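## Task

Place the seven-hole strip on top of the red cube and push a bolt down through the strip's end hole into the cube's hole. The strip, the cube and the bolts must not drop far or repeatedly. After release the strip may tilt and the bolt may lean, but the cube has to finish resting on the table with its hole facing up. Declare that you are done to finish.

## Robot and tools

Robot: two UR7e-type arms, left_arm and right_arm, each with a two-finger parallel gripper that opens to 50 mm. The pads touch at about position -0.65. end_effector_position is the point midway between the pads, and the fingertips reach 17.5 mm past it along the gripper's +z axis (the finger direction). The fingers open and close along the gripper's x axis. A camera block on the wrist sticks out up to 12 cm toward the gripper's -y side and turns with it. Calibrated base positions in the scene frame: left_arm (+0.022, +0.327, +0.021) m, right_arm (-0.049, -0.497, +0.021) m, both with almost no yaw.

Frames: the scene frame has its origin at table-top height between the arms, +z up, +x out over the table, and left_arm on the +y side (this is not the side it appears on in images). Each arm reports its hand pose, velocities and targets in its own base frame. Fixed cameras and the table use the scene frame.

execute_actions(actions, cameras): actions is a list of actions. Each action is a table of up to 15 rows, one row per 1/30 s step; a short table repeats its last row until step 15. Every row is a single list of 18 numbers in [-1, 1] covering both arms: left dx, dy, dz, rx, ry, rz, gripper position, force_limit, speed, then the same nine for the right arm. dx..rz are offsets, not poses: they count from that arm's Hand target at the start of the action, along that arm's base axes, and every row counts from that same start, not from the row before. 1.0 means 0.6 m or 180 degrees; rx, ry, rz form one rotation vector, turning about the Hand target's position. Sending the same offset again moves the arm further. Six zeros leaves an arm's pose alone, but its three gripper numbers are always a command, so resend the values you want. Gripper position: +1 fully open, -1 grip (close until stopped). force_limit: -1 about 20 N, 0 about 102 N, +1 about 185 N per pad. speed: -1 is 20 mm/s, 0 is 85, +1 is 150. Images come back only when actions is empty or cameras names them.

move(target, speed, blend, stop_force, zero, blocking, cameras): drives each gripper along a straight line to target. target is one 18-number row (same layout and scale, offsets from each arm's Hand target) or a list of up to 15 such rows, all counted from the same starting Hand targets. speed is path top speed in m/s, 0.002 to 3.6, default 0.25 (turn rate twice that in rad/s); one value or one per target. blend, in metres, rounds corners of a list; 0 stops at each. stop_force, 3 to 120 N for both arms, ends an arm's path when its wrist sensor feels that much push against its travel; the arm then backs to just before the contact. Use it slowly for touching down; it is unreliable on light loose parts and on turning grippers; leave it out when lifting off something. zero (default true) re-zeros the sensor first. blocking=false returns after 0.5 s while the move continues (not allowed with stop_force). A move lasts at most 10 s. Paths do not avoid obstacles or the other arm; do not route a gripper close past its own base. The result adds a move: line, e.g. done, off_target, moving, held or fault, plus limits such as paced or held.

wait(seconds): 0 to 3600, lets time pass with no new command. stop(): brakes a running move. zoom_image(camera, region): region [x0, y0, x1, y1] in pixels of that camera's latest image, at most 504 by 504. Cameras: cam_head_left, cam_head_right, cam_high, cam_low, cam_left_wrist, cam_right_wrist, all 896x504. zero_wrist_force(arm): subtracts the present wrist reading from later ones. read_manual(section): licence texts only. finished_scene(scene): scene is 1 or 2; ends the scene permanently and moves to the next.

Result lines: end_effector_position in metres and end_effector_quat_wxyz in the arm's base frame; velocities are omitted when the joints are still. Hand target is the last commanded pose after clipping; the gripper often rests a little short, and the next offsets count from Hand target. object_status: 0 moving, 1 stopped while opening, 2 stopped while closing (holding something), 3 reached the requested position or pads met (usually empty). Check for 2 after a grip. Opening in mm is about (250 - position_measured) x 0.202. Wrist force and torque are in the gripper's own axes; a third line shows the biggest force since the last report. Joint torques are raw drive outputs, positive toward larger joint angle.

Limits: orientation commands are clipped to 32 degrees from the current one per step. Contact torque at a joint's load limit (135 N m shoulder and elbow, 25.2 N m wrists) or about 150 N net outside force stops that arm for 10 s; so does a wrist joint lagging its plan by 0.9 degrees or a big joint by 7.5 degrees. Arms are stiff: aiming even slightly beyond a firm contact can fault. Motors over 85 °C brake the arm for 30 to 60 s; a MOTOR HOT line warns at 70 °C.

Avoid: dropping or tossing parts, releasing moving parts, fast collisions, hard presses, arm-to-arm contact (which can end the scene), closing a gripper on the other arm's fingers, and anything leaving the table. A nudge may occasionally shift a loose object. Robot time and thinking time both count, so work efficiently and smoothly.

Each tool is called after ">>>" as name(argument=value, ...), one argument or row to a line, values as JSON.

## Session

>>> execute_actions(
  actions=[],
)

Scene clock: 0.00 s.
left_arm: end_effector_position=(+0.5900, +0.3047, +0.0792) position_measured=3 object_status=3 end_effector_quat_wxyz=(+0.235, +0.740, -0.526, +0.347) | right_arm: end_effector_position=(+0.9795, -0.0080, +0.1766) position_measured=2 object_status=3 end_effector_quat_wxyz=(+0.016, +0.949, -0.100, +0.297)
Joint positions: left_arm=[0.567 -0.861 1.439 -1.909 -2.411 -2.802] | right_arm=[3.321 -2.551 -0.754 -0.83 1.381 1.904]
Joint velocities: within noise
Joint torques (N m): no reading
Wrist force (N): no reading
Wrist torque (N m): no reading
Wrist force, peak (N): no reading
Hand target: left_arm +0.5900, +0.3047, +0.0792; +0.235, +0.740, -0.526, +0.347 | right_arm +0.9795, -0.0080, +0.1766; +0.016, +0.949, -0.100, +0.297
Tool commands: left_gripper/position=+1.0 left_gripper/force_limit=+1.0 left_gripper/speed=+1.0 right_gripper/position=+1.0 right_gripper/force_limit=+1.0 right_gripper/speed=+1.0

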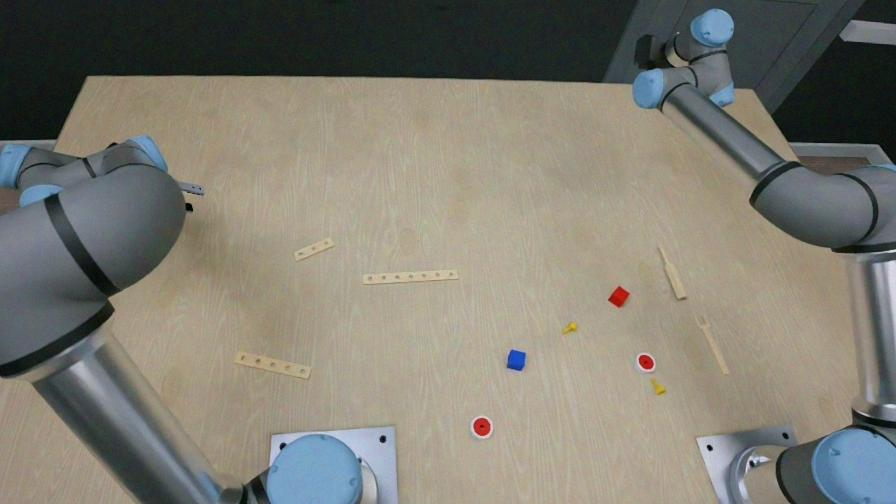

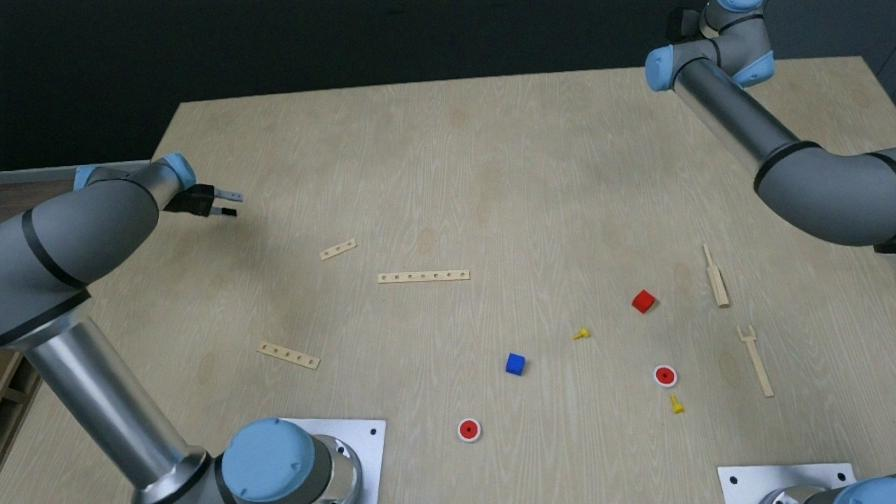

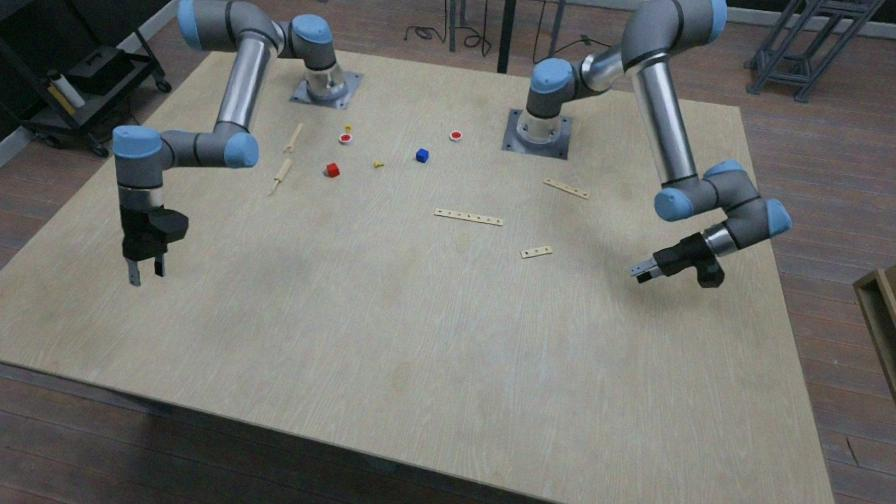

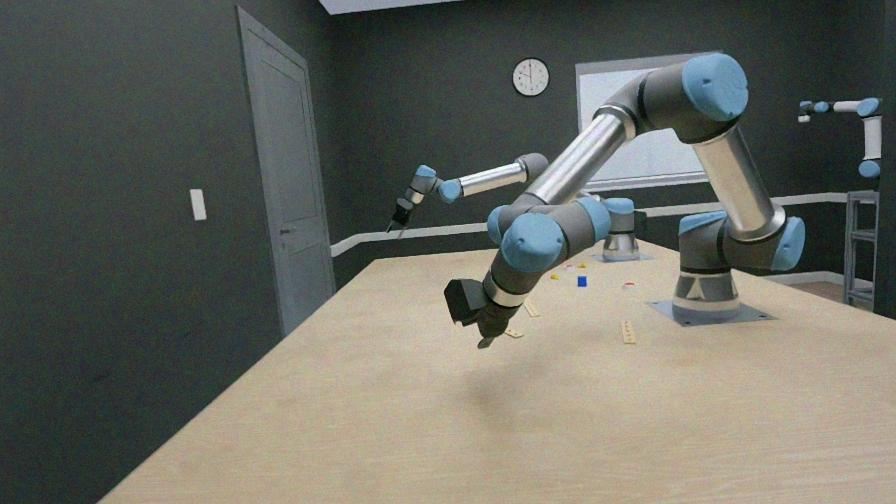

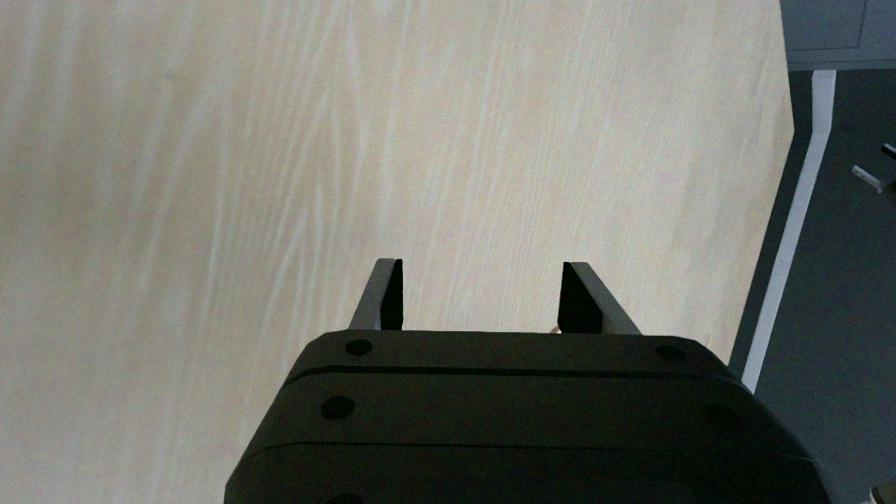

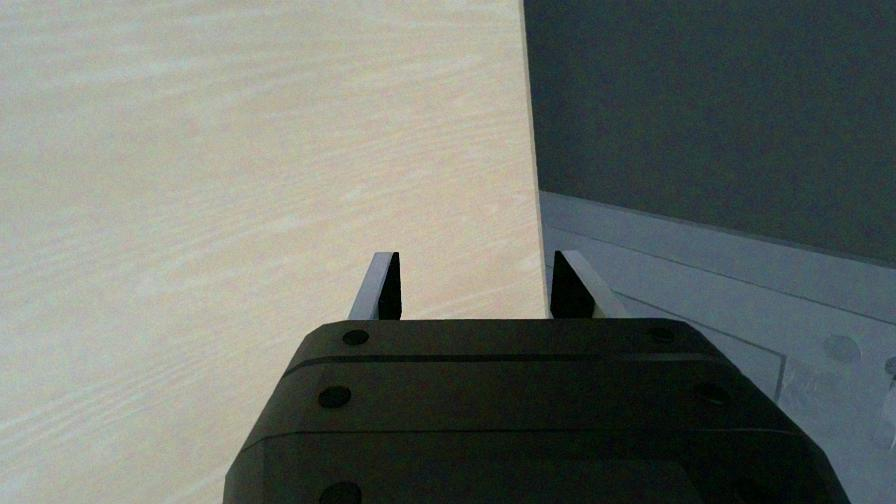

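>>> zoom_image(
  camera="cam_head_right",
  region=[560, 260, 780, 430],
)

>>> zoom_image(
  camera="cam_head_right",
  region=[360, 220, 540, 400],
)

>>> zoom_image(
  camera="cam_high",
  region=[260, 100, 480, 220],
)

Scaled by 2.291 from the camera's image (finer frame: 1280x720).

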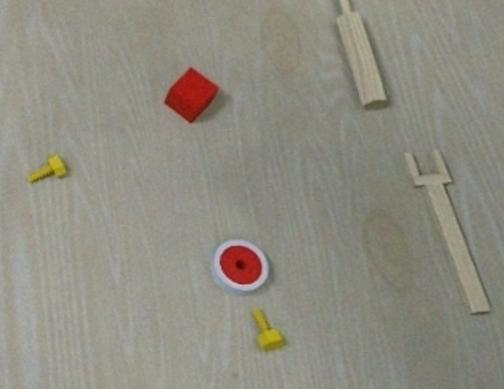

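Scaled by 2.800 from the camera's image (finer frame: 1280x720).

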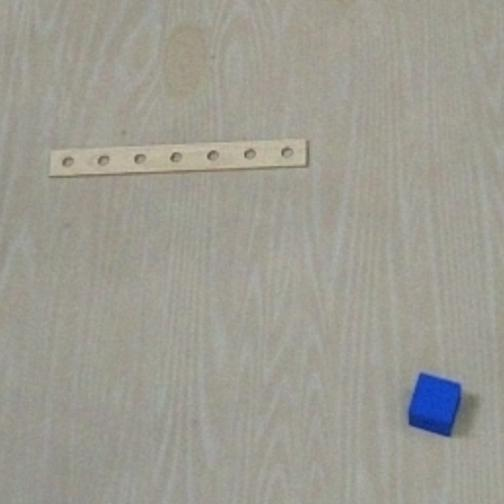

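Scaled by 2.291 from the camera's image (finer frame: 1280x720).

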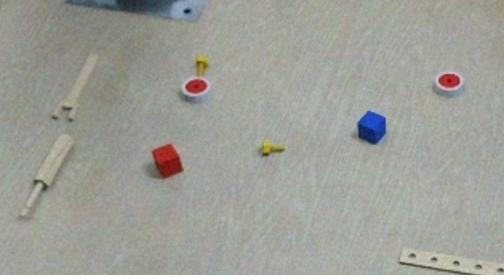

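>>> move(
  target=[-0.26,-0.78,0.2,0.164,0.242,0.367,1,1,1,-0.95,0.28,0.1,0.0104,0.1927,0.0648,1,1,1],
  speed=0.5,
  cameras=["cam_left_wrist","cam_right_wrist"],
)

Scene clock: 24.03 s.
left_arm: end_effector_position=(+0.4340, -0.1633, +0.1992) position_measured=3 object_status=3 end_effector_quat_wxyz=(+0.000, +1.000, -0.001, +0.001) | right_arm: end_effector_position=(+0.4096, +0.1600, +0.2365) position_measured=2 object_status=3 end_effector_quat_wxyz=(+0.000, +1.000, +0.000, +0.000)
Joint positions: left_arm=[-0.651 -1.633 1.967 -1.906 -1.571 -5.362] | right_arm=[3.822 -1.422 -1.943 -1.348 1.571 2.252]
Joint torques (N m): left_arm=[-11.68 -11.11 -31.69 -1.06 2.14 -1.55] | right_arm=[6.5 24.51 13.11 1.32 2.59 1.6]
Wrist force (N): left_arm=[-1.8 -0.5 -0.4] | right_arm=[-0.3 0.6 -0.8]
Wrist torque (N m): left_arm=[-0.05 0.31 -0.07] | right_arm=[0.24 -0.07 -0.42]
Wrist force, peak (N): left_arm=[-1.7 1.8 -0.6] | right_arm=[-1.9 0.1 -1.3]
Hand target: left_arm +0.4340, -0.1633, +0.1992; +0.000, +1.000, -0.001, +0.000 | right_arm +0.4095, +0.1600, +0.2366; +0.000, +1.000, +0.000, +0.000
Off the commanded pose: left_arm 0.000 m, 0 deg | right_arm 0.000 m, 0 deg.
move: done
cam_left_wrist: T_world_to_cam=[[0.99948, 0.0284, -0.01506, -0.41309], [0.03177, -0.9437, 0.32927, -0.21684], [-0.00486, -0.32958, -0.94412, 0.27029]] pos_world=[0.42108, -0.10382, 0.32036]
cam_right_wrist: T_world_to_cam=[[0.99997, -0.00729, -0.00169, -0.39543], [-0.00622, -0.93553, 0.3532, 0.08237], [-0.00416, -0.35318, -0.93555, 0.40983]] pos_world=[0.39763, 0.21892, 0.35365]

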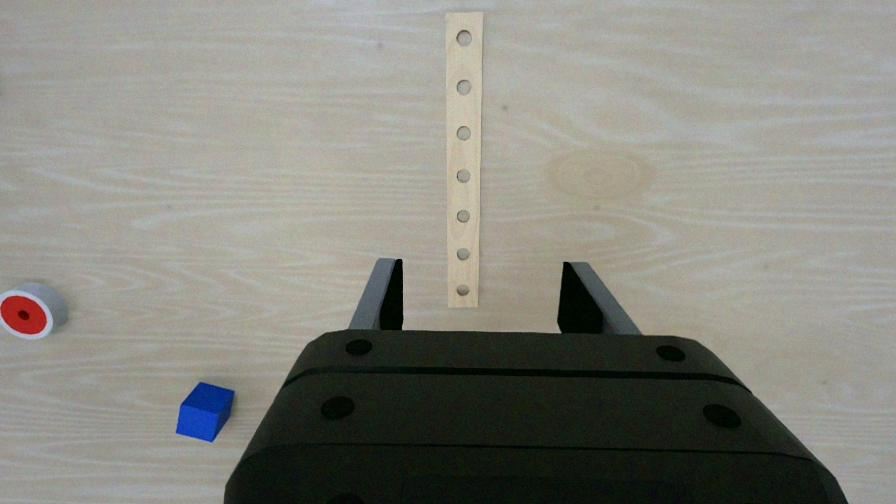

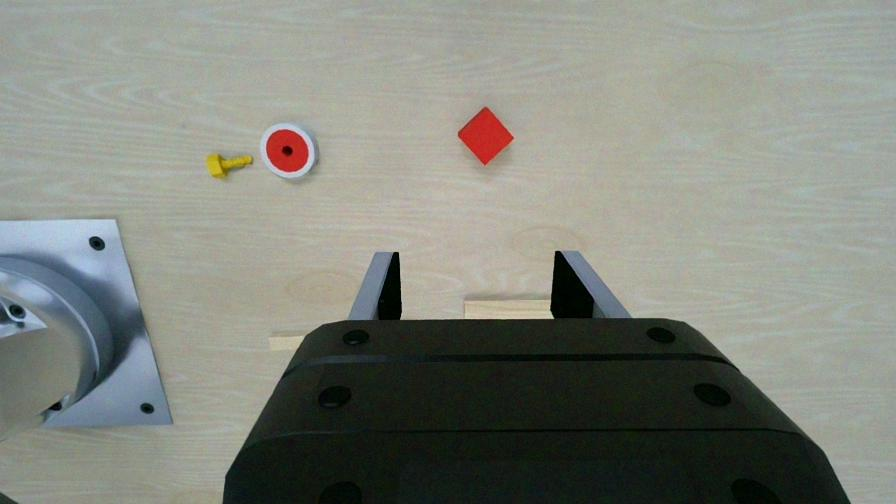

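>>> zoom_image(
  camera="cam_right_wrist",
  region=[440, 80, 530, 190],
)

>>> zoom_image(
  camera="cam_left_wrist",
  region=[380, 0, 540, 320],
)

>>> zoom_image(
  camera="cam_right_wrist",
  region=[190, 110, 340, 200],
)

Scaled by 4.582 from the camera's image (finer frame: 1280x720).

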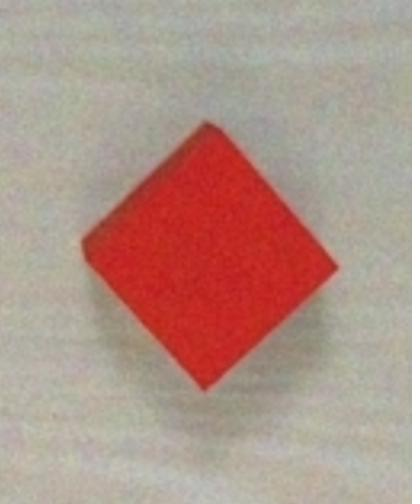

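Scaled by 1.575 from the camera's image (finer frame: 1280x720).

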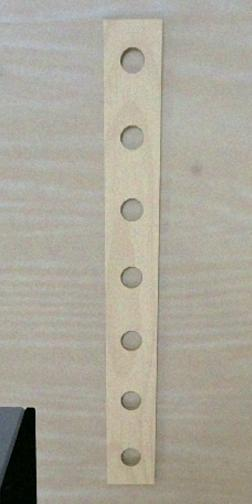

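Scaled by 3.360 from the camera's image (finer frame: 1280x720).

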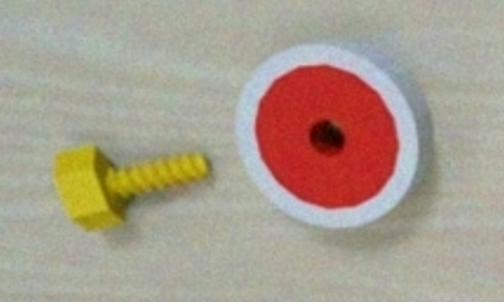

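>>> execute_actions(
  actions=[],
  cameras=["cam_head_left","cam_head_right","cam_high"],
)

>>> zoom_image(
  camera="cam_head_left",
  region=[605, 280, 635, 312],
)

>>> zoom_image(
  camera="cam_head_right",
  region=[628, 285, 660, 317],
)

>>> zoom_image(
  camera="cam_high",
  region=[320, 155, 345, 182],
)

Scene clock: 30.33 s.
left_arm: end_effector_position=(+0.4340, -0.1633, +0.1992) position_measured=3 object_status=3 end_effector_quat_wxyz=(+0.000, +1.000, -0.001, +0.000) | right_arm: end_effector_position=(+0.4095, +0.1600, +0.2366) position_measured=2 object_status=3 end_effector_quat_wxyz=(+0.000, +1.000, +0.000, +0.000)
Joint positions: left_arm=[-0.652 -1.633 1.967 -1.906 -1.571 -5.362] | right_arm=[3.822 -1.422 -1.943 -1.348 1.571 2.252]
Joint velocities: within noise
Joint torques (N m): left_arm=[-11.76 -11.72 -31.93 -1.18 2.12 -1.54] | right_arm=[7.71 25.51 13.44 1.44 2.5 1.34]
Wrist force (N): left_arm=[-1.7 -0.5 -0.4] | right_arm=[-0.3 0.7 -0.9]
Wrist torque (N m): left_arm=[-0.05 0.30 -0.07] | right_arm=[0.26 -0.05 -0.43]
Wrist force, peak (N): left_arm=[-2.1 -0.6 -0.3] | right_arm=[-0.5 0.7 -1.2]
Hand target: left_arm +0.4340, -0.1633, +0.1992; +0.000, +1.000, -0.001, +0.000 | right_arm +0.4095, +0.1600, +0.2366; +0.000, +1.000, +0.000, +0.000
Tool commands: left_gripper/position=+1.0 left_gripper/force_limit=+1.0 left_gripper/speed=+1.0 right_gripper/position=+1.0 right_gripper/force_limit=+1.0 right_gripper/speed=+1.0
Off the commanded pose: left_arm 0.000 m, 0 deg | right_arm 0.000 m, 0 deg.
Images, in order (width x height): cam_head_left 896x504, cam_head_right 896x504, cam_high 896x504.

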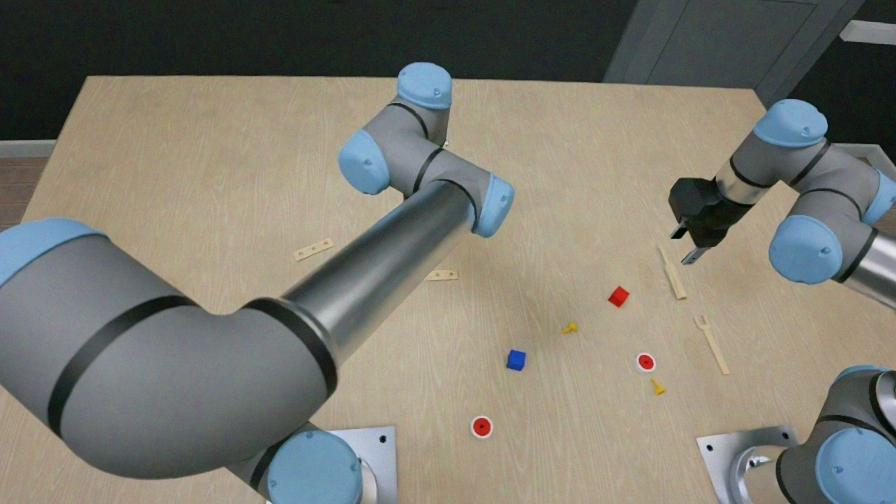

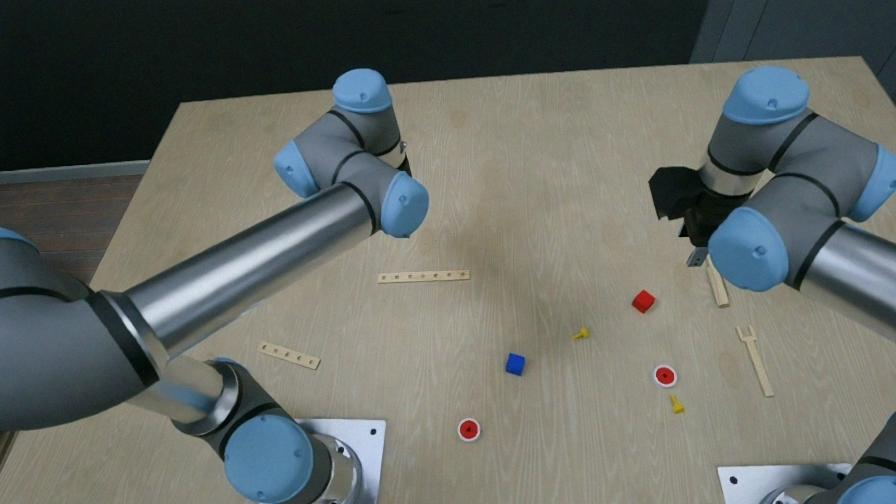

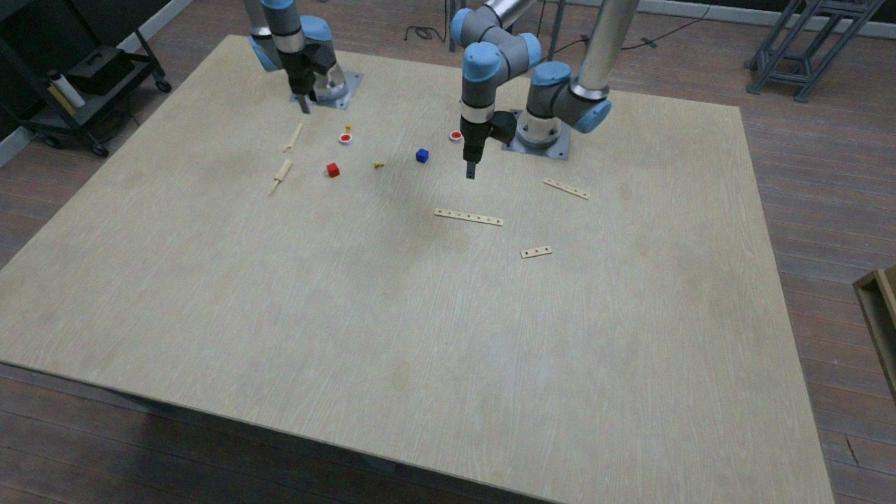

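Scaled by 15.750 from the camera's image (finer frame: 1280x720).

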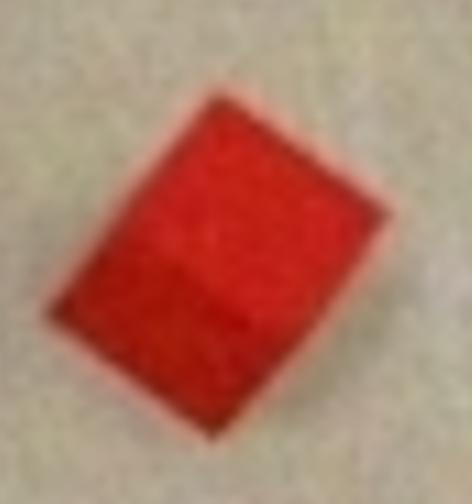

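Scaled by 15.750 from the camera's image (finer frame: 1280x720).

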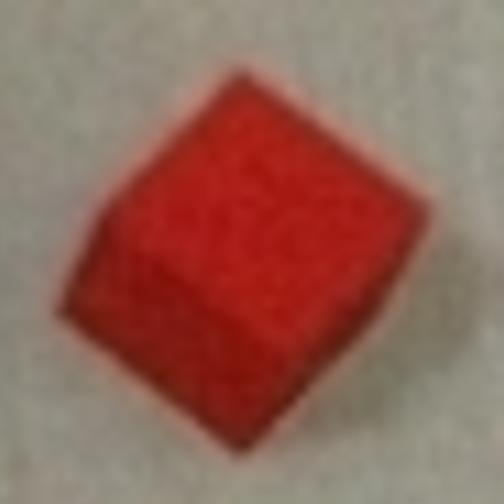

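Scaled by 18.667 from the camera's image (finer frame: 1280x720).

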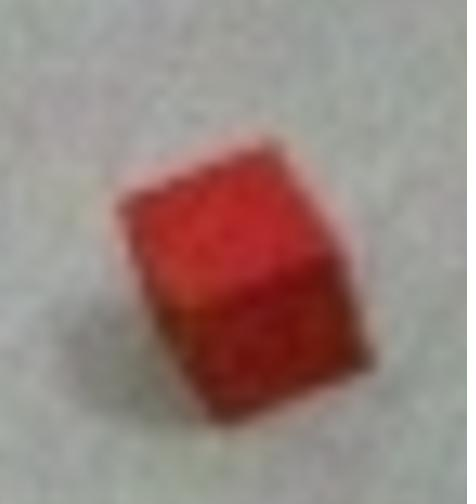

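>>> move(
  target=[-0.0073,-0.002,-0.295,0,0,0.0114,1,1,1,0.006,-0.06,-0.278,0,-0.256,0.956,1,1,1],
  speed=0.6,
  cameras=["cam_left_wrist","cam_right_wrist"],
)

>>> zoom_image(
  camera="cam_right_wrist",
  region=[340, 100, 600, 330],
)

>>> move(
  target=[0,0,-0.06,0,0,0,1,1,1,0,0,0,0,0,0,1,1,1],
  speed=0.03,
  stop_force=6,
  cameras=["cam_left_wrist"],
)

Scene clock: 47.53 s.
left_arm: end_effector_position=(+0.4297, -0.1645, +0.0222) position_measured=3 object_status=3 end_effector_quat_wxyz=(+0.000, +1.000, +0.017, +0.000) | right_arm: end_effector_position=(+0.4131, +0.1240, +0.0698) position_measured=2 object_status=3 end_effector_quat_wxyz=(+0.000, +0.017, +0.966, +0.259)
Joint positions: left_arm=[-0.66 -1.369 2.231 -2.434 -1.571 -5.406] | right_arm=[3.459 -1.687 -2.363 -0.475 2.063 -1.172]
Joint torques (N m): left_arm=[-11.95 -16.81 -9.51 -5.08 2.16 -1.64] | right_arm=[-8.15 14.99 32.39 1.46 3.59 -2.07]
Wrist force (N): left_arm=[-1.6 -0.5 -0.3] | right_arm=[-0.7 1.6 -1.9]
Wrist torque (N m): left_arm=[-0.05 0.27 -0.06] | right_arm=[0.34 0.06 -0.37]
Wrist force, peak (N): left_arm=[-1.9 -0.6 -0.9] | right_arm=[-0.8 1.7 -2.1]
Hand target: left_arm +0.4297, -0.1645, +0.0222; +0.000, +1.000, +0.017, +0.000 | right_arm +0.4131, +0.1240, +0.0698; +0.000, +0.016, +0.966, +0.259
Off the commanded pose: left_arm 0.000 m, 0 deg | right_arm 0.000 m, 0 deg.
move: done
cam_left_wrist: T_world_to_cam=[[0.9978, 0.06443, -0.01534, -0.40468], [0.06589, -0.94203, 0.32901, -0.174], [0.00674, -0.3293, -0.9442, 0.09789]] pos_world=[0.41459, -0.1056, 0.14346]
cam_right_wrist: T_world_to_cam=[[-0.99919, 0.03874, 0.01052, 0.41984], [0.03269, 0.63323, 0.77327, -0.13231], [0.02329, 0.77299, -0.63399, 0.06901]] pos_world=[0.42222, 0.01417, 0.14165]

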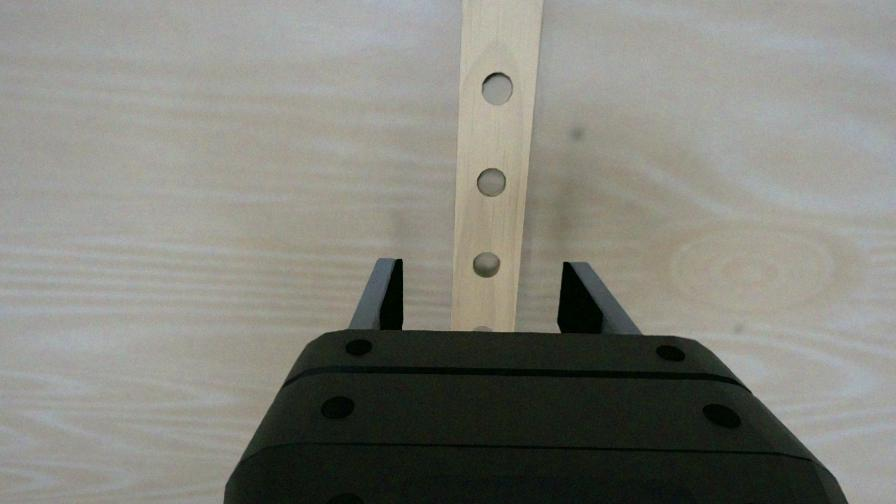

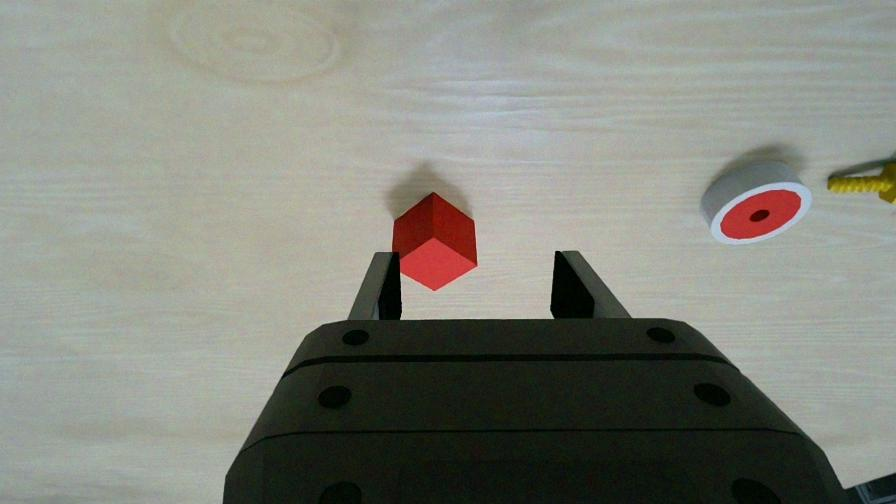

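Scaled by 1.938 from the camera's image (finer frame: 1280x720).

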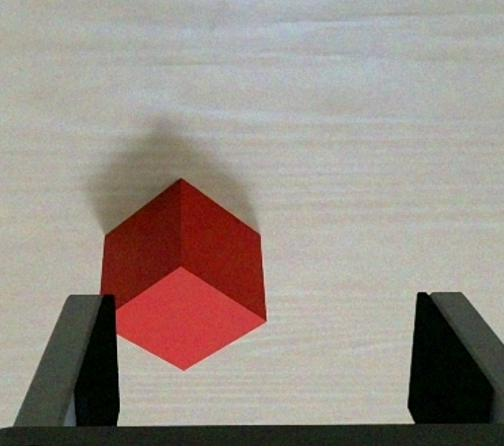

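Scene clock: 49.97 s.
left_arm: end_effector_position=(+0.4296, -0.1645, -0.0035) position_measured=3 object_status=3 end_effector_quat_wxyz=(+0.000, +1.000, +0.017, +0.000) | right_arm: end_effector_position=(+0.4131, +0.1240, +0.0698) position_measured=2 object_status=3 end_effector_quat_wxyz=(+0.000, +0.016, +0.966, +0.259)
Joint positions: left_arm=[-0.66 -1.309 2.252 -2.515 -1.571 -5.406] | right_arm=[3.459 -1.687 -2.362 -0.475 2.063 -1.172]
Joint torques (N m): left_arm=[-7.88 -36.45 -19.17 -2.2 -2.03 -0.53] | right_arm=[-8.08 15.55 32.16 1.8 3.4 -2.06]
Wrist force (N): left_arm=[-1.6 1.3 -1.6] | right_arm=[-0.9 1.9 -1.9]
Wrist torque (N m): left_arm=[0.26 0.33 -0.07] | right_arm=[0.39 0.08 -0.38]
Wrist force, peak (N): left_arm=[-12.5 -11.0 -105.2] | right_arm=[-0.9 2.0 -2.0]
Hand target: left_arm +0.4296, -0.1645, -0.0035; +0.000, +1.000, +0.017, +0.000 (not the last commanded pose) | right_arm +0.4131, +0.1240, +0.0698; +0.000, +0.016, +0.966, +0.259
Off the commanded pose: left_arm 0.010 m, 0 deg | right_arm 0.000 m, 0 deg.
move: contact (left_arm)
cam_left_wrist: T_world_to_cam=[[0.9978, 0.06449, -0.01547, -0.40506], [0.06599, -0.94205, 0.32891, -0.16545], [0.00664, -0.32921, -0.94423, 0.07361]] pos_world=[0.4146, -0.1055, 0.11766]

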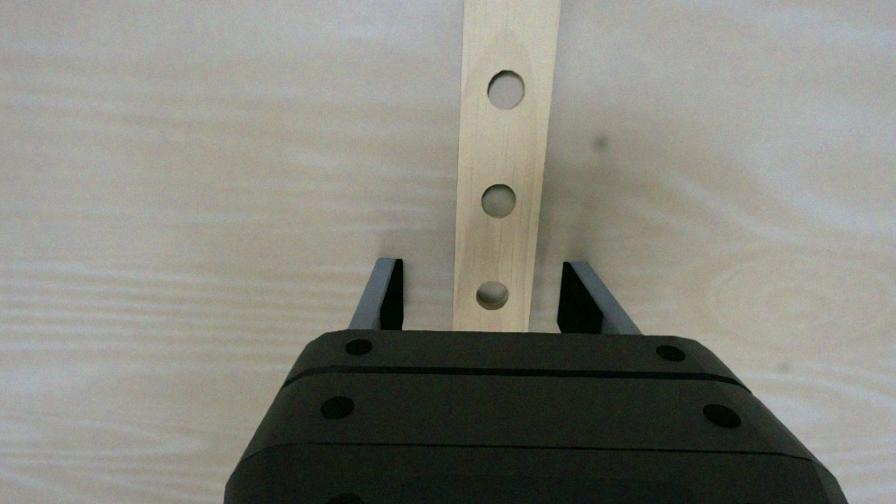

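>>> move(
  target=[
    [0,0,0.0015,0,0,0,-1,-0.7,-0.5,0.045,0.06,0.133,0.0176,0.031,0.7508,1,1,1],
    [0,0,0.0015,0,0,0,-1,-0.7,-0.5,0.0752,0.1453,-0.0308,0.0176,0.031,0.7508,1,1,1],
  ],
  speed=0.6,
  blend=[0.02,0],
  cameras=["cam_right_wrist","cam_left_wrist"],
)

Scene clock: 76.07 s.
left_arm: end_effector_position=(+0.4296, -0.1645, -0.0026) position_measured=135 object_status=2 end_effector_quat_wxyz=(+0.000, +1.000, +0.017, +0.000) | right_arm: end_effector_position=(+0.4582, +0.2111, +0.0515) position_measured=2 object_status=3 end_effector_quat_wxyz=(+0.276, +0.876, -0.377, -0.119)
Joint positions: left_arm=[-0.66 -1.311 2.252 -2.512 -1.571 -5.406] | right_arm=[3.855 -2.109 -1.587 -1.627 1.545 -3.179]
Joint torques (N m): left_arm=[8.87 -36.6 -23.31 -1.21 -0.87 0.35] | right_arm=[8.64 36.2 35.79 2.38 2.34 1.43]
Wrist force (N): left_arm=[-1.5 1.4 -0.4] | right_arm=[-0.8 1.8 -2.1]
Wrist torque (N m): left_arm=[0.25 0.28 -0.07] | right_arm=[0.35 0.07 -0.53]
Wrist force, peak (N): left_arm=[-1.7 1.2 -1.7] | right_arm=[-0.3 4.4 -3.3]
Hand target: left_arm +0.4296, -0.1645, -0.0026; +0.000, +1.000, +0.017, +0.000 | right_arm +0.4582, +0.2112, +0.0513; +0.276, +0.876, -0.377, -0.119
Off the commanded pose: left_arm 0.000 m, 0 deg | right_arm 0.000 m, 0 deg.
move: done; blend cut to 0 m at target 1
cam_left_wrist: T_world_to_cam=[[0.9978, 0.06449, -0.01547, -0.40504], [0.06599, -0.94205, 0.32891, -0.16574], [0.00664, -0.32921, -0.94423, 0.07446]] pos_world=[0.4146, -0.1055, 0.11856]
cam_right_wrist: T_world_to_cam=[[0.68302, -0.73039, 0.00289, -0.14632], [-0.41364, -0.38355, 0.82571, 0.2417], [-0.60198, -0.56517, -0.56409, 0.55441]] pos_world=[0.53366, 0.29917, 0.11359]
Images, in order (width x height): cam_left_wrist 896x504, cam_right_wrist 896x504.

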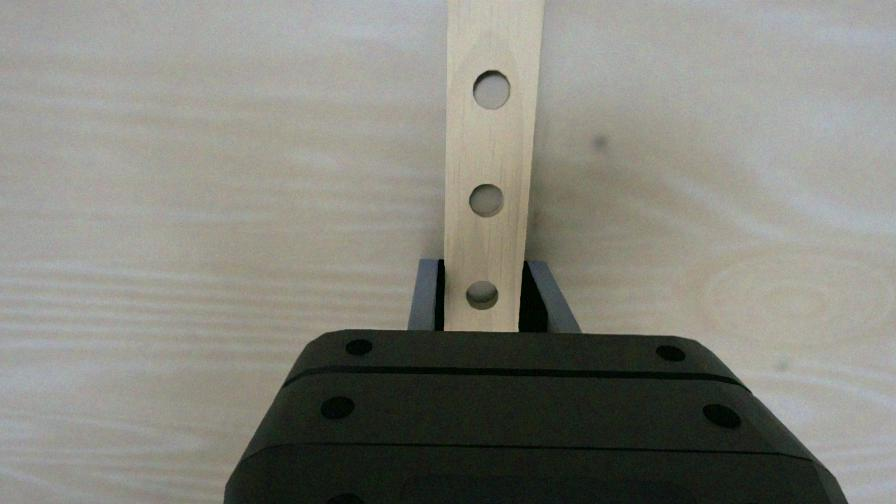

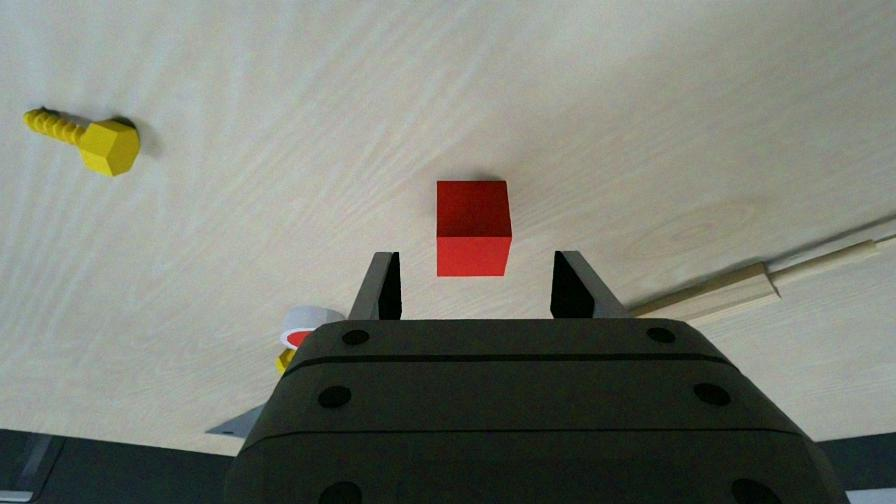

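>>> move(
  target=[0,0,0,0,0,0,-1,-0.7,-0.5,-0.0302,-0.0288,-0.0592,0,0,0,1,1,1],
  speed=0.25,
)

>>> move(
  target=[0,0,0,0,0,0,-1,-0.7,-0.5,-0.0115,-0.0107,-0.0226,0,0,0,1,1,1],
  speed=0.015,
  stop_force=10,
)

>>> move(
  target=[
    [0,0,0,0,0,0,-1,-0.7,-0.5,0,0,0,0,0,0,-1,-0.7,-0.5],
    [0,0,0.13,0,0,0,-1,-0.7,-0.5,0,0,0.1,0.344,-0.3625,0,-1,-0.7,-0.5],
  ],
  speed=0.3,
  cameras=["cam_right_wrist","cam_high"],
)

Scene clock: 82.13 s.
left_arm: end_effector_position=(+0.4296, -0.1645, -0.0026) position_measured=135 object_status=2 end_effector_quat_wxyz=(+0.000, +1.000, +0.017, +0.000) | right_arm: end_effector_position=(+0.4402, +0.1940, +0.0159) position_measured=2 object_status=3 end_effector_quat_wxyz=(+0.276, +0.876, -0.377, -0.119)
Joint positions: left_arm=[-0.66 -1.311 2.252 -2.512 -1.571 -5.406] | right_arm=[3.853 -2.11 -1.696 -1.517 1.544 -3.18]
Joint torques (N m): left_arm=[9.36 -36.73 -23.92 -1.2 -0.03 0.54] | right_arm=[-8.16 34.82 5.36 2.94 -2.35 -2.16]
Wrist force (N): left_arm=[-1.7 1.2 -0.4] | right_arm=[-0.8 1.8 -1.9]
Wrist torque (N m): left_arm=[0.22 0.30 -0.07] | right_arm=[0.36 0.09 -0.43]
Wrist force, peak (N): left_arm=[-1.9 1.3 -0.6] | right_arm=[-1.0 1.9 -3.5]
Hand target: left_arm +0.4296, -0.1645, -0.0026; +0.000, +1.000, +0.017, +0.000 | right_arm +0.4401, +0.1939, +0.0158; +0.276, +0.876, -0.377, -0.119
Off the commanded pose: left_arm 0.000 m, 0 deg | right_arm 0.000 m, 0 deg.
move: done

Scene clock: 84.30 s.
left_arm: end_effector_position=(+0.4296, -0.1645, -0.0026) position_measured=135 object_status=2 end_effector_quat_wxyz=(+0.000, +1.000, +0.017, +0.000) | right_arm: end_effector_position=(+0.4332, +0.1875, +0.0022) position_measured=2 object_status=3 end_effector_quat_wxyz=(+0.276, +0.876, -0.377, -0.119)
Joint positions: left_arm=[-0.66 -1.311 2.252 -2.512 -1.571 -5.406] | right_arm=[3.852 -2.113 -1.736 -1.474 1.544 -3.181]
Joint torques (N m): left_arm=[9.53 -36.07 -23.51 -1.24 0.56 0.53] | right_arm=[-7.32 32.84 5.41 2.53 -2.55 -1.98]
Wrist force (N): left_arm=[-1.7 1.3 -0.3] | right_arm=[-0.8 1.6 -1.8]
Wrist torque (N m): left_arm=[0.25 0.31 -0.07] | right_arm=[0.33 0.07 -0.41]
Wrist force, peak (N): left_arm=[-1.7 1.4 -0.5] | right_arm=[-1.1 1.7 -2.3]
Hand target: left_arm +0.4296, -0.1645, -0.0026; +0.000, +1.000, +0.017, +0.000 | right_arm +0.4332, +0.1875, +0.0022; +0.276, +0.876, -0.377, -0.119
Off the commanded pose: left_arm 0.000 m, 0 deg | right_arm 0.000 m, 0 deg.
move: done

Scene clock: 88.70 s.
left_arm: end_effector_position=(+0.4296, -0.1644, +0.0754) position_measured=135 object_status=2 end_effector_quat_wxyz=(+0.000, +1.000, +0.017, +0.000) | right_arm: end_effector_position=(+0.4332, +0.1875, +0.0622) position_measured=103 object_status=2 end_effector_quat_wxyz=(-0.424, +0.815, -0.350, +0.182)
Joint positions: left_arm=[-0.66 -1.478 2.174 -2.267 -1.571 -5.406] | right_arm=[3.78 -2.142 -2.668 1.052 1.671 -3.211]
Joint torques (N m): left_arm=[0.14 -33.35 -28.09 -1.16 1.94 -1.27] | right_arm=[7.43 19.16 15.46 4.66 -2.35 1.55]
Wrist force (N): left_arm=[-1.2 1.3 -0.2] | right_arm=[1.2 -1.5 2.4]
Wrist torque (N m): left_arm=[0.23 0.19 -0.04] | right_arm=[-0.40 -0.22 -0.22]
Wrist force, peak (N): left_arm=[-2.0 1.4 -0.5] | right_arm=[-0.5 5.6 -8.8]
Hand target: left_arm +0.4296, -0.1645, +0.0754; +0.000, +1.000, +0.017, +0.000 | right_arm +0.4332, +0.1875, +0.0622; -0.424, +0.815, -0.350, +0.182
Off the commanded pose: left_arm 0.000 m, 0 deg | right_arm 0.000 m, 0 deg.
move: done
cam_right_wrist: T_world_to_cam=[[0.68625, -0.72732, -0.00732, -0.14788], [-0.60388, -0.56411, -0.56313, 0.41615], [0.40545, 0.39087, -0.82633, -0.06725]] pos_world=[0.38006, 0.15348, 0.17769]
Images, in order (width x height): cam_high 896x504, cam_right_wrist 896x504.

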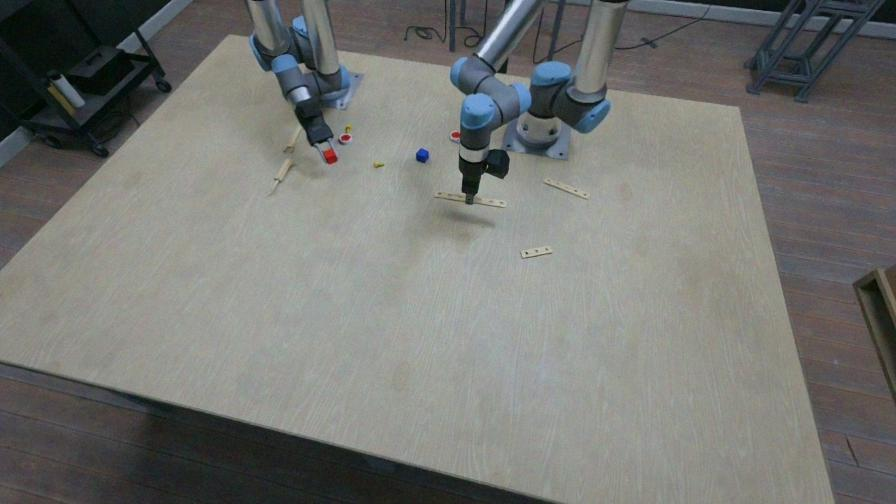

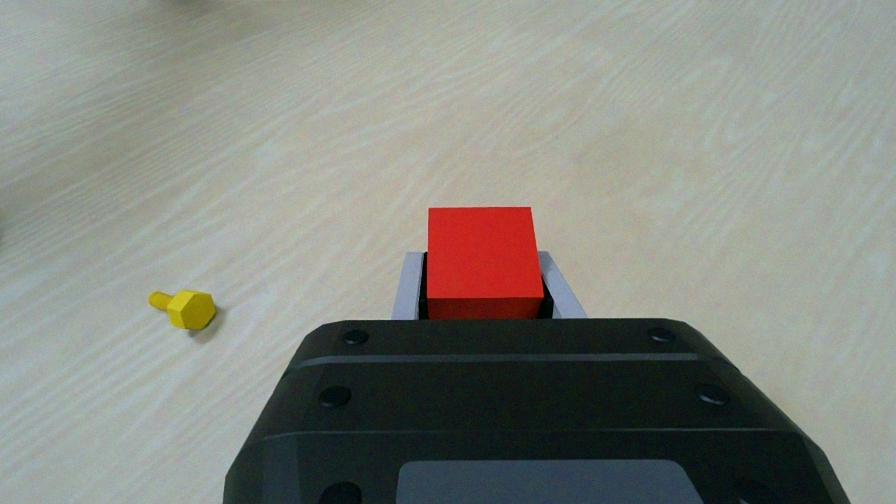

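>>> move(
  target=[0,0,0,0,0,0,-1,-0.7,-0.5,0,0,-0.0983,0,0,0,-1,-0.7,-0.5],
  speed=0.2,
)

>>> move(
  target=[0,0,0,0,0,0,-1,-0.7,-0.5,0,0,-0.0085,0,0,0,-1,-0.7,-0.5],
  speed=0.008,
  stop_force=6,
)

>>> move(
  target=[
    [0,0,0,0,0,0,-1,-0.7,-0.5,0,0,0,0,0,0,1,1,0],
    [0,0,0,0,0,0,-1,-0.7,-0.5,-0.0593,-0.0563,0.0573,0,0,0,1,1,0],
    [0,0,0,0,0,0,-1,-0.7,-0.5,0.0167,0.0167,0.2333,-0.344,0.3625,0,1,1,0],
    [0,0,0,0,0,0,-1,-0.7,-0.5,0.0585,0.0555,0.0855,-0.344,0.3625,0,1,1,0],
  ],
  speed=0.4,
  blend=[0,0.02,0.02,0],
  cameras=["cam_right_wrist"],
)

Scene clock: 95.67 s.
left_arm: end_effector_position=(+0.4296, -0.1645, +0.0754) position_measured=135 object_status=2 end_effector_quat_wxyz=(+0.000, +1.000, +0.017, +0.000) | right_arm: end_effector_position=(+0.4332, +0.1875, +0.0033) position_measured=103 object_status=2 end_effector_quat_wxyz=(-0.424, +0.815, -0.350, +0.182)
Joint positions: left_arm=[-0.66 -1.478 2.174 -2.267 -1.571 -5.406] | right_arm=[3.78 -2.427 -2.622 1.292 1.671 -3.211]
Joint torques (N m): left_arm=[-10.3 -32.97 -27.54 -1.18 1.98 -1.47] | right_arm=[9.29 23.48 8.93 5.09 -2.05 1.53]
Wrist force (N): left_arm=[-1.3 1.4 -0.3] | right_arm=[1.0 -1.4 2.1]
Wrist torque (N m): left_arm=[0.24 0.21 -0.04] | right_arm=[-0.40 -0.21 -0.22]
Wrist force, peak (N): left_arm=[-1.6 1.6 -0.3] | right_arm=[1.0 -1.8 2.4]
Hand target: left_arm +0.4296, -0.1645, +0.0754; +0.000, +1.000, +0.017, +0.000 | right_arm +0.4332, +0.1875, +0.0032; -0.424, +0.815, -0.350, +0.182
Off the commanded pose: left_arm 0.000 m, 0 deg | right_arm 0.000 m, 0 deg.
move: done

Scene clock: 97.30 s.
left_arm: end_effector_position=(+0.4296, -0.1645, +0.0754) position_measured=135 object_status=2 end_effector_quat_wxyz=(+0.000, +1.000, +0.017, +0.000) | right_arm: end_effector_position=(+0.4332, +0.1875, -0.0019) position_measured=103 object_status=2 end_effector_quat_wxyz=(-0.424, +0.815, -0.350, +0.182)
Joint positions: left_arm=[-0.66 -1.478 2.174 -2.267 -1.571 -5.406] | right_arm=[3.78 -2.45 -2.616 1.309 1.671 -3.211]
Joint torques (N m): left_arm=[-10.56 -32.69 -27.82 -1.24 2.07 -1.47] | right_arm=[7.88 23.27 9.44 5.02 -2.1 1.36]
Wrist force (N): left_arm=[-1.4 1.4 -0.4] | right_arm=[1.0 -1.3 2.2]
Wrist torque (N m): left_arm=[0.25 0.23 -0.04] | right_arm=[-0.39 -0.21 -0.22]
Wrist force, peak (N): left_arm=[-1.6 1.6 -0.3] | right_arm=[0.9 -1.3 2.6]
Hand target: left_arm +0.4296, -0.1645, +0.0754; +0.000, +1.000, +0.017, +0.000 | right_arm +0.4332, +0.1875, -0.0019; -0.424, +0.815, -0.350, +0.182
Off the commanded pose: left_arm 0.000 m, 0 deg | right_arm 0.000 m, 0 deg.
move: done

Scene clock: 101.13 s.
left_arm: end_effector_position=(+0.4296, -0.1645, +0.0754) position_measured=135 object_status=2 end_effector_quat_wxyz=(+0.000, +1.000, +0.017, +0.000) | right_arm: end_effector_position=(+0.4682, +0.2208, +0.0496) position_measured=3 object_status=3 end_effector_quat_wxyz=(+0.276, +0.876, -0.377, -0.119) end_effector_velocity=(+0.001, +0.001, -0.002) end_effector_angular_velocity=(+0.000, +0.000, -0.001)
Joint positions: left_arm=[-0.66 -1.478 2.174 -2.267 -1.571 -5.406] | right_arm=[3.856 -2.139 -1.542 -1.641 1.546 -3.178]
Joint velocities: left_arm=[within noise] | right_arm=[0 -0.005 0.003 0.002 0 0]
Joint torques (N m): left_arm=[-11.01 -33.36 -27.66 -1.27 1.97 -1.32] | right_arm=[-7.81 35.3 36.44 2.3 2.39 -1.92]
Wrist force (N): left_arm=[-1.4 1.5 -0.2] | right_arm=[-0.9 1.7 -2.0]
Wrist torque (N m): left_arm=[0.26 0.22 -0.04] | right_arm=[0.33 0.09 -0.52]
Wrist force, peak (N): left_arm=[-1.6 1.6 -0.2] | right_arm=[-0.9 3.3 -4.0]
Hand target: left_arm +0.4296, -0.1645, +0.0754; +0.000, +1.000, +0.017, +0.000 | right_arm +0.4683, +0.2208, +0.0494; +0.276, +0.876, -0.377, -0.119
Off the commanded pose: left_arm 0.000 m, 0 deg | right_arm 0.000 m, 0 deg.
move: done
cam_right_wrist: T_world_to_cam=[[0.68302, -0.73039, 0.00288, -0.14613], [-0.41368, -0.3836, 0.82566, 0.25113], [-0.60195, -0.56514, -0.56416, 0.56494]] pos_world=[0.54376, 0.30887, 0.11179]

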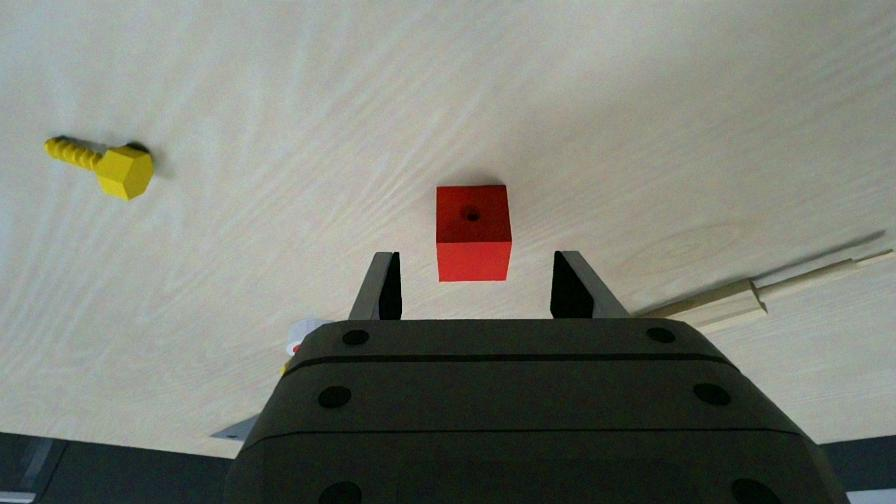

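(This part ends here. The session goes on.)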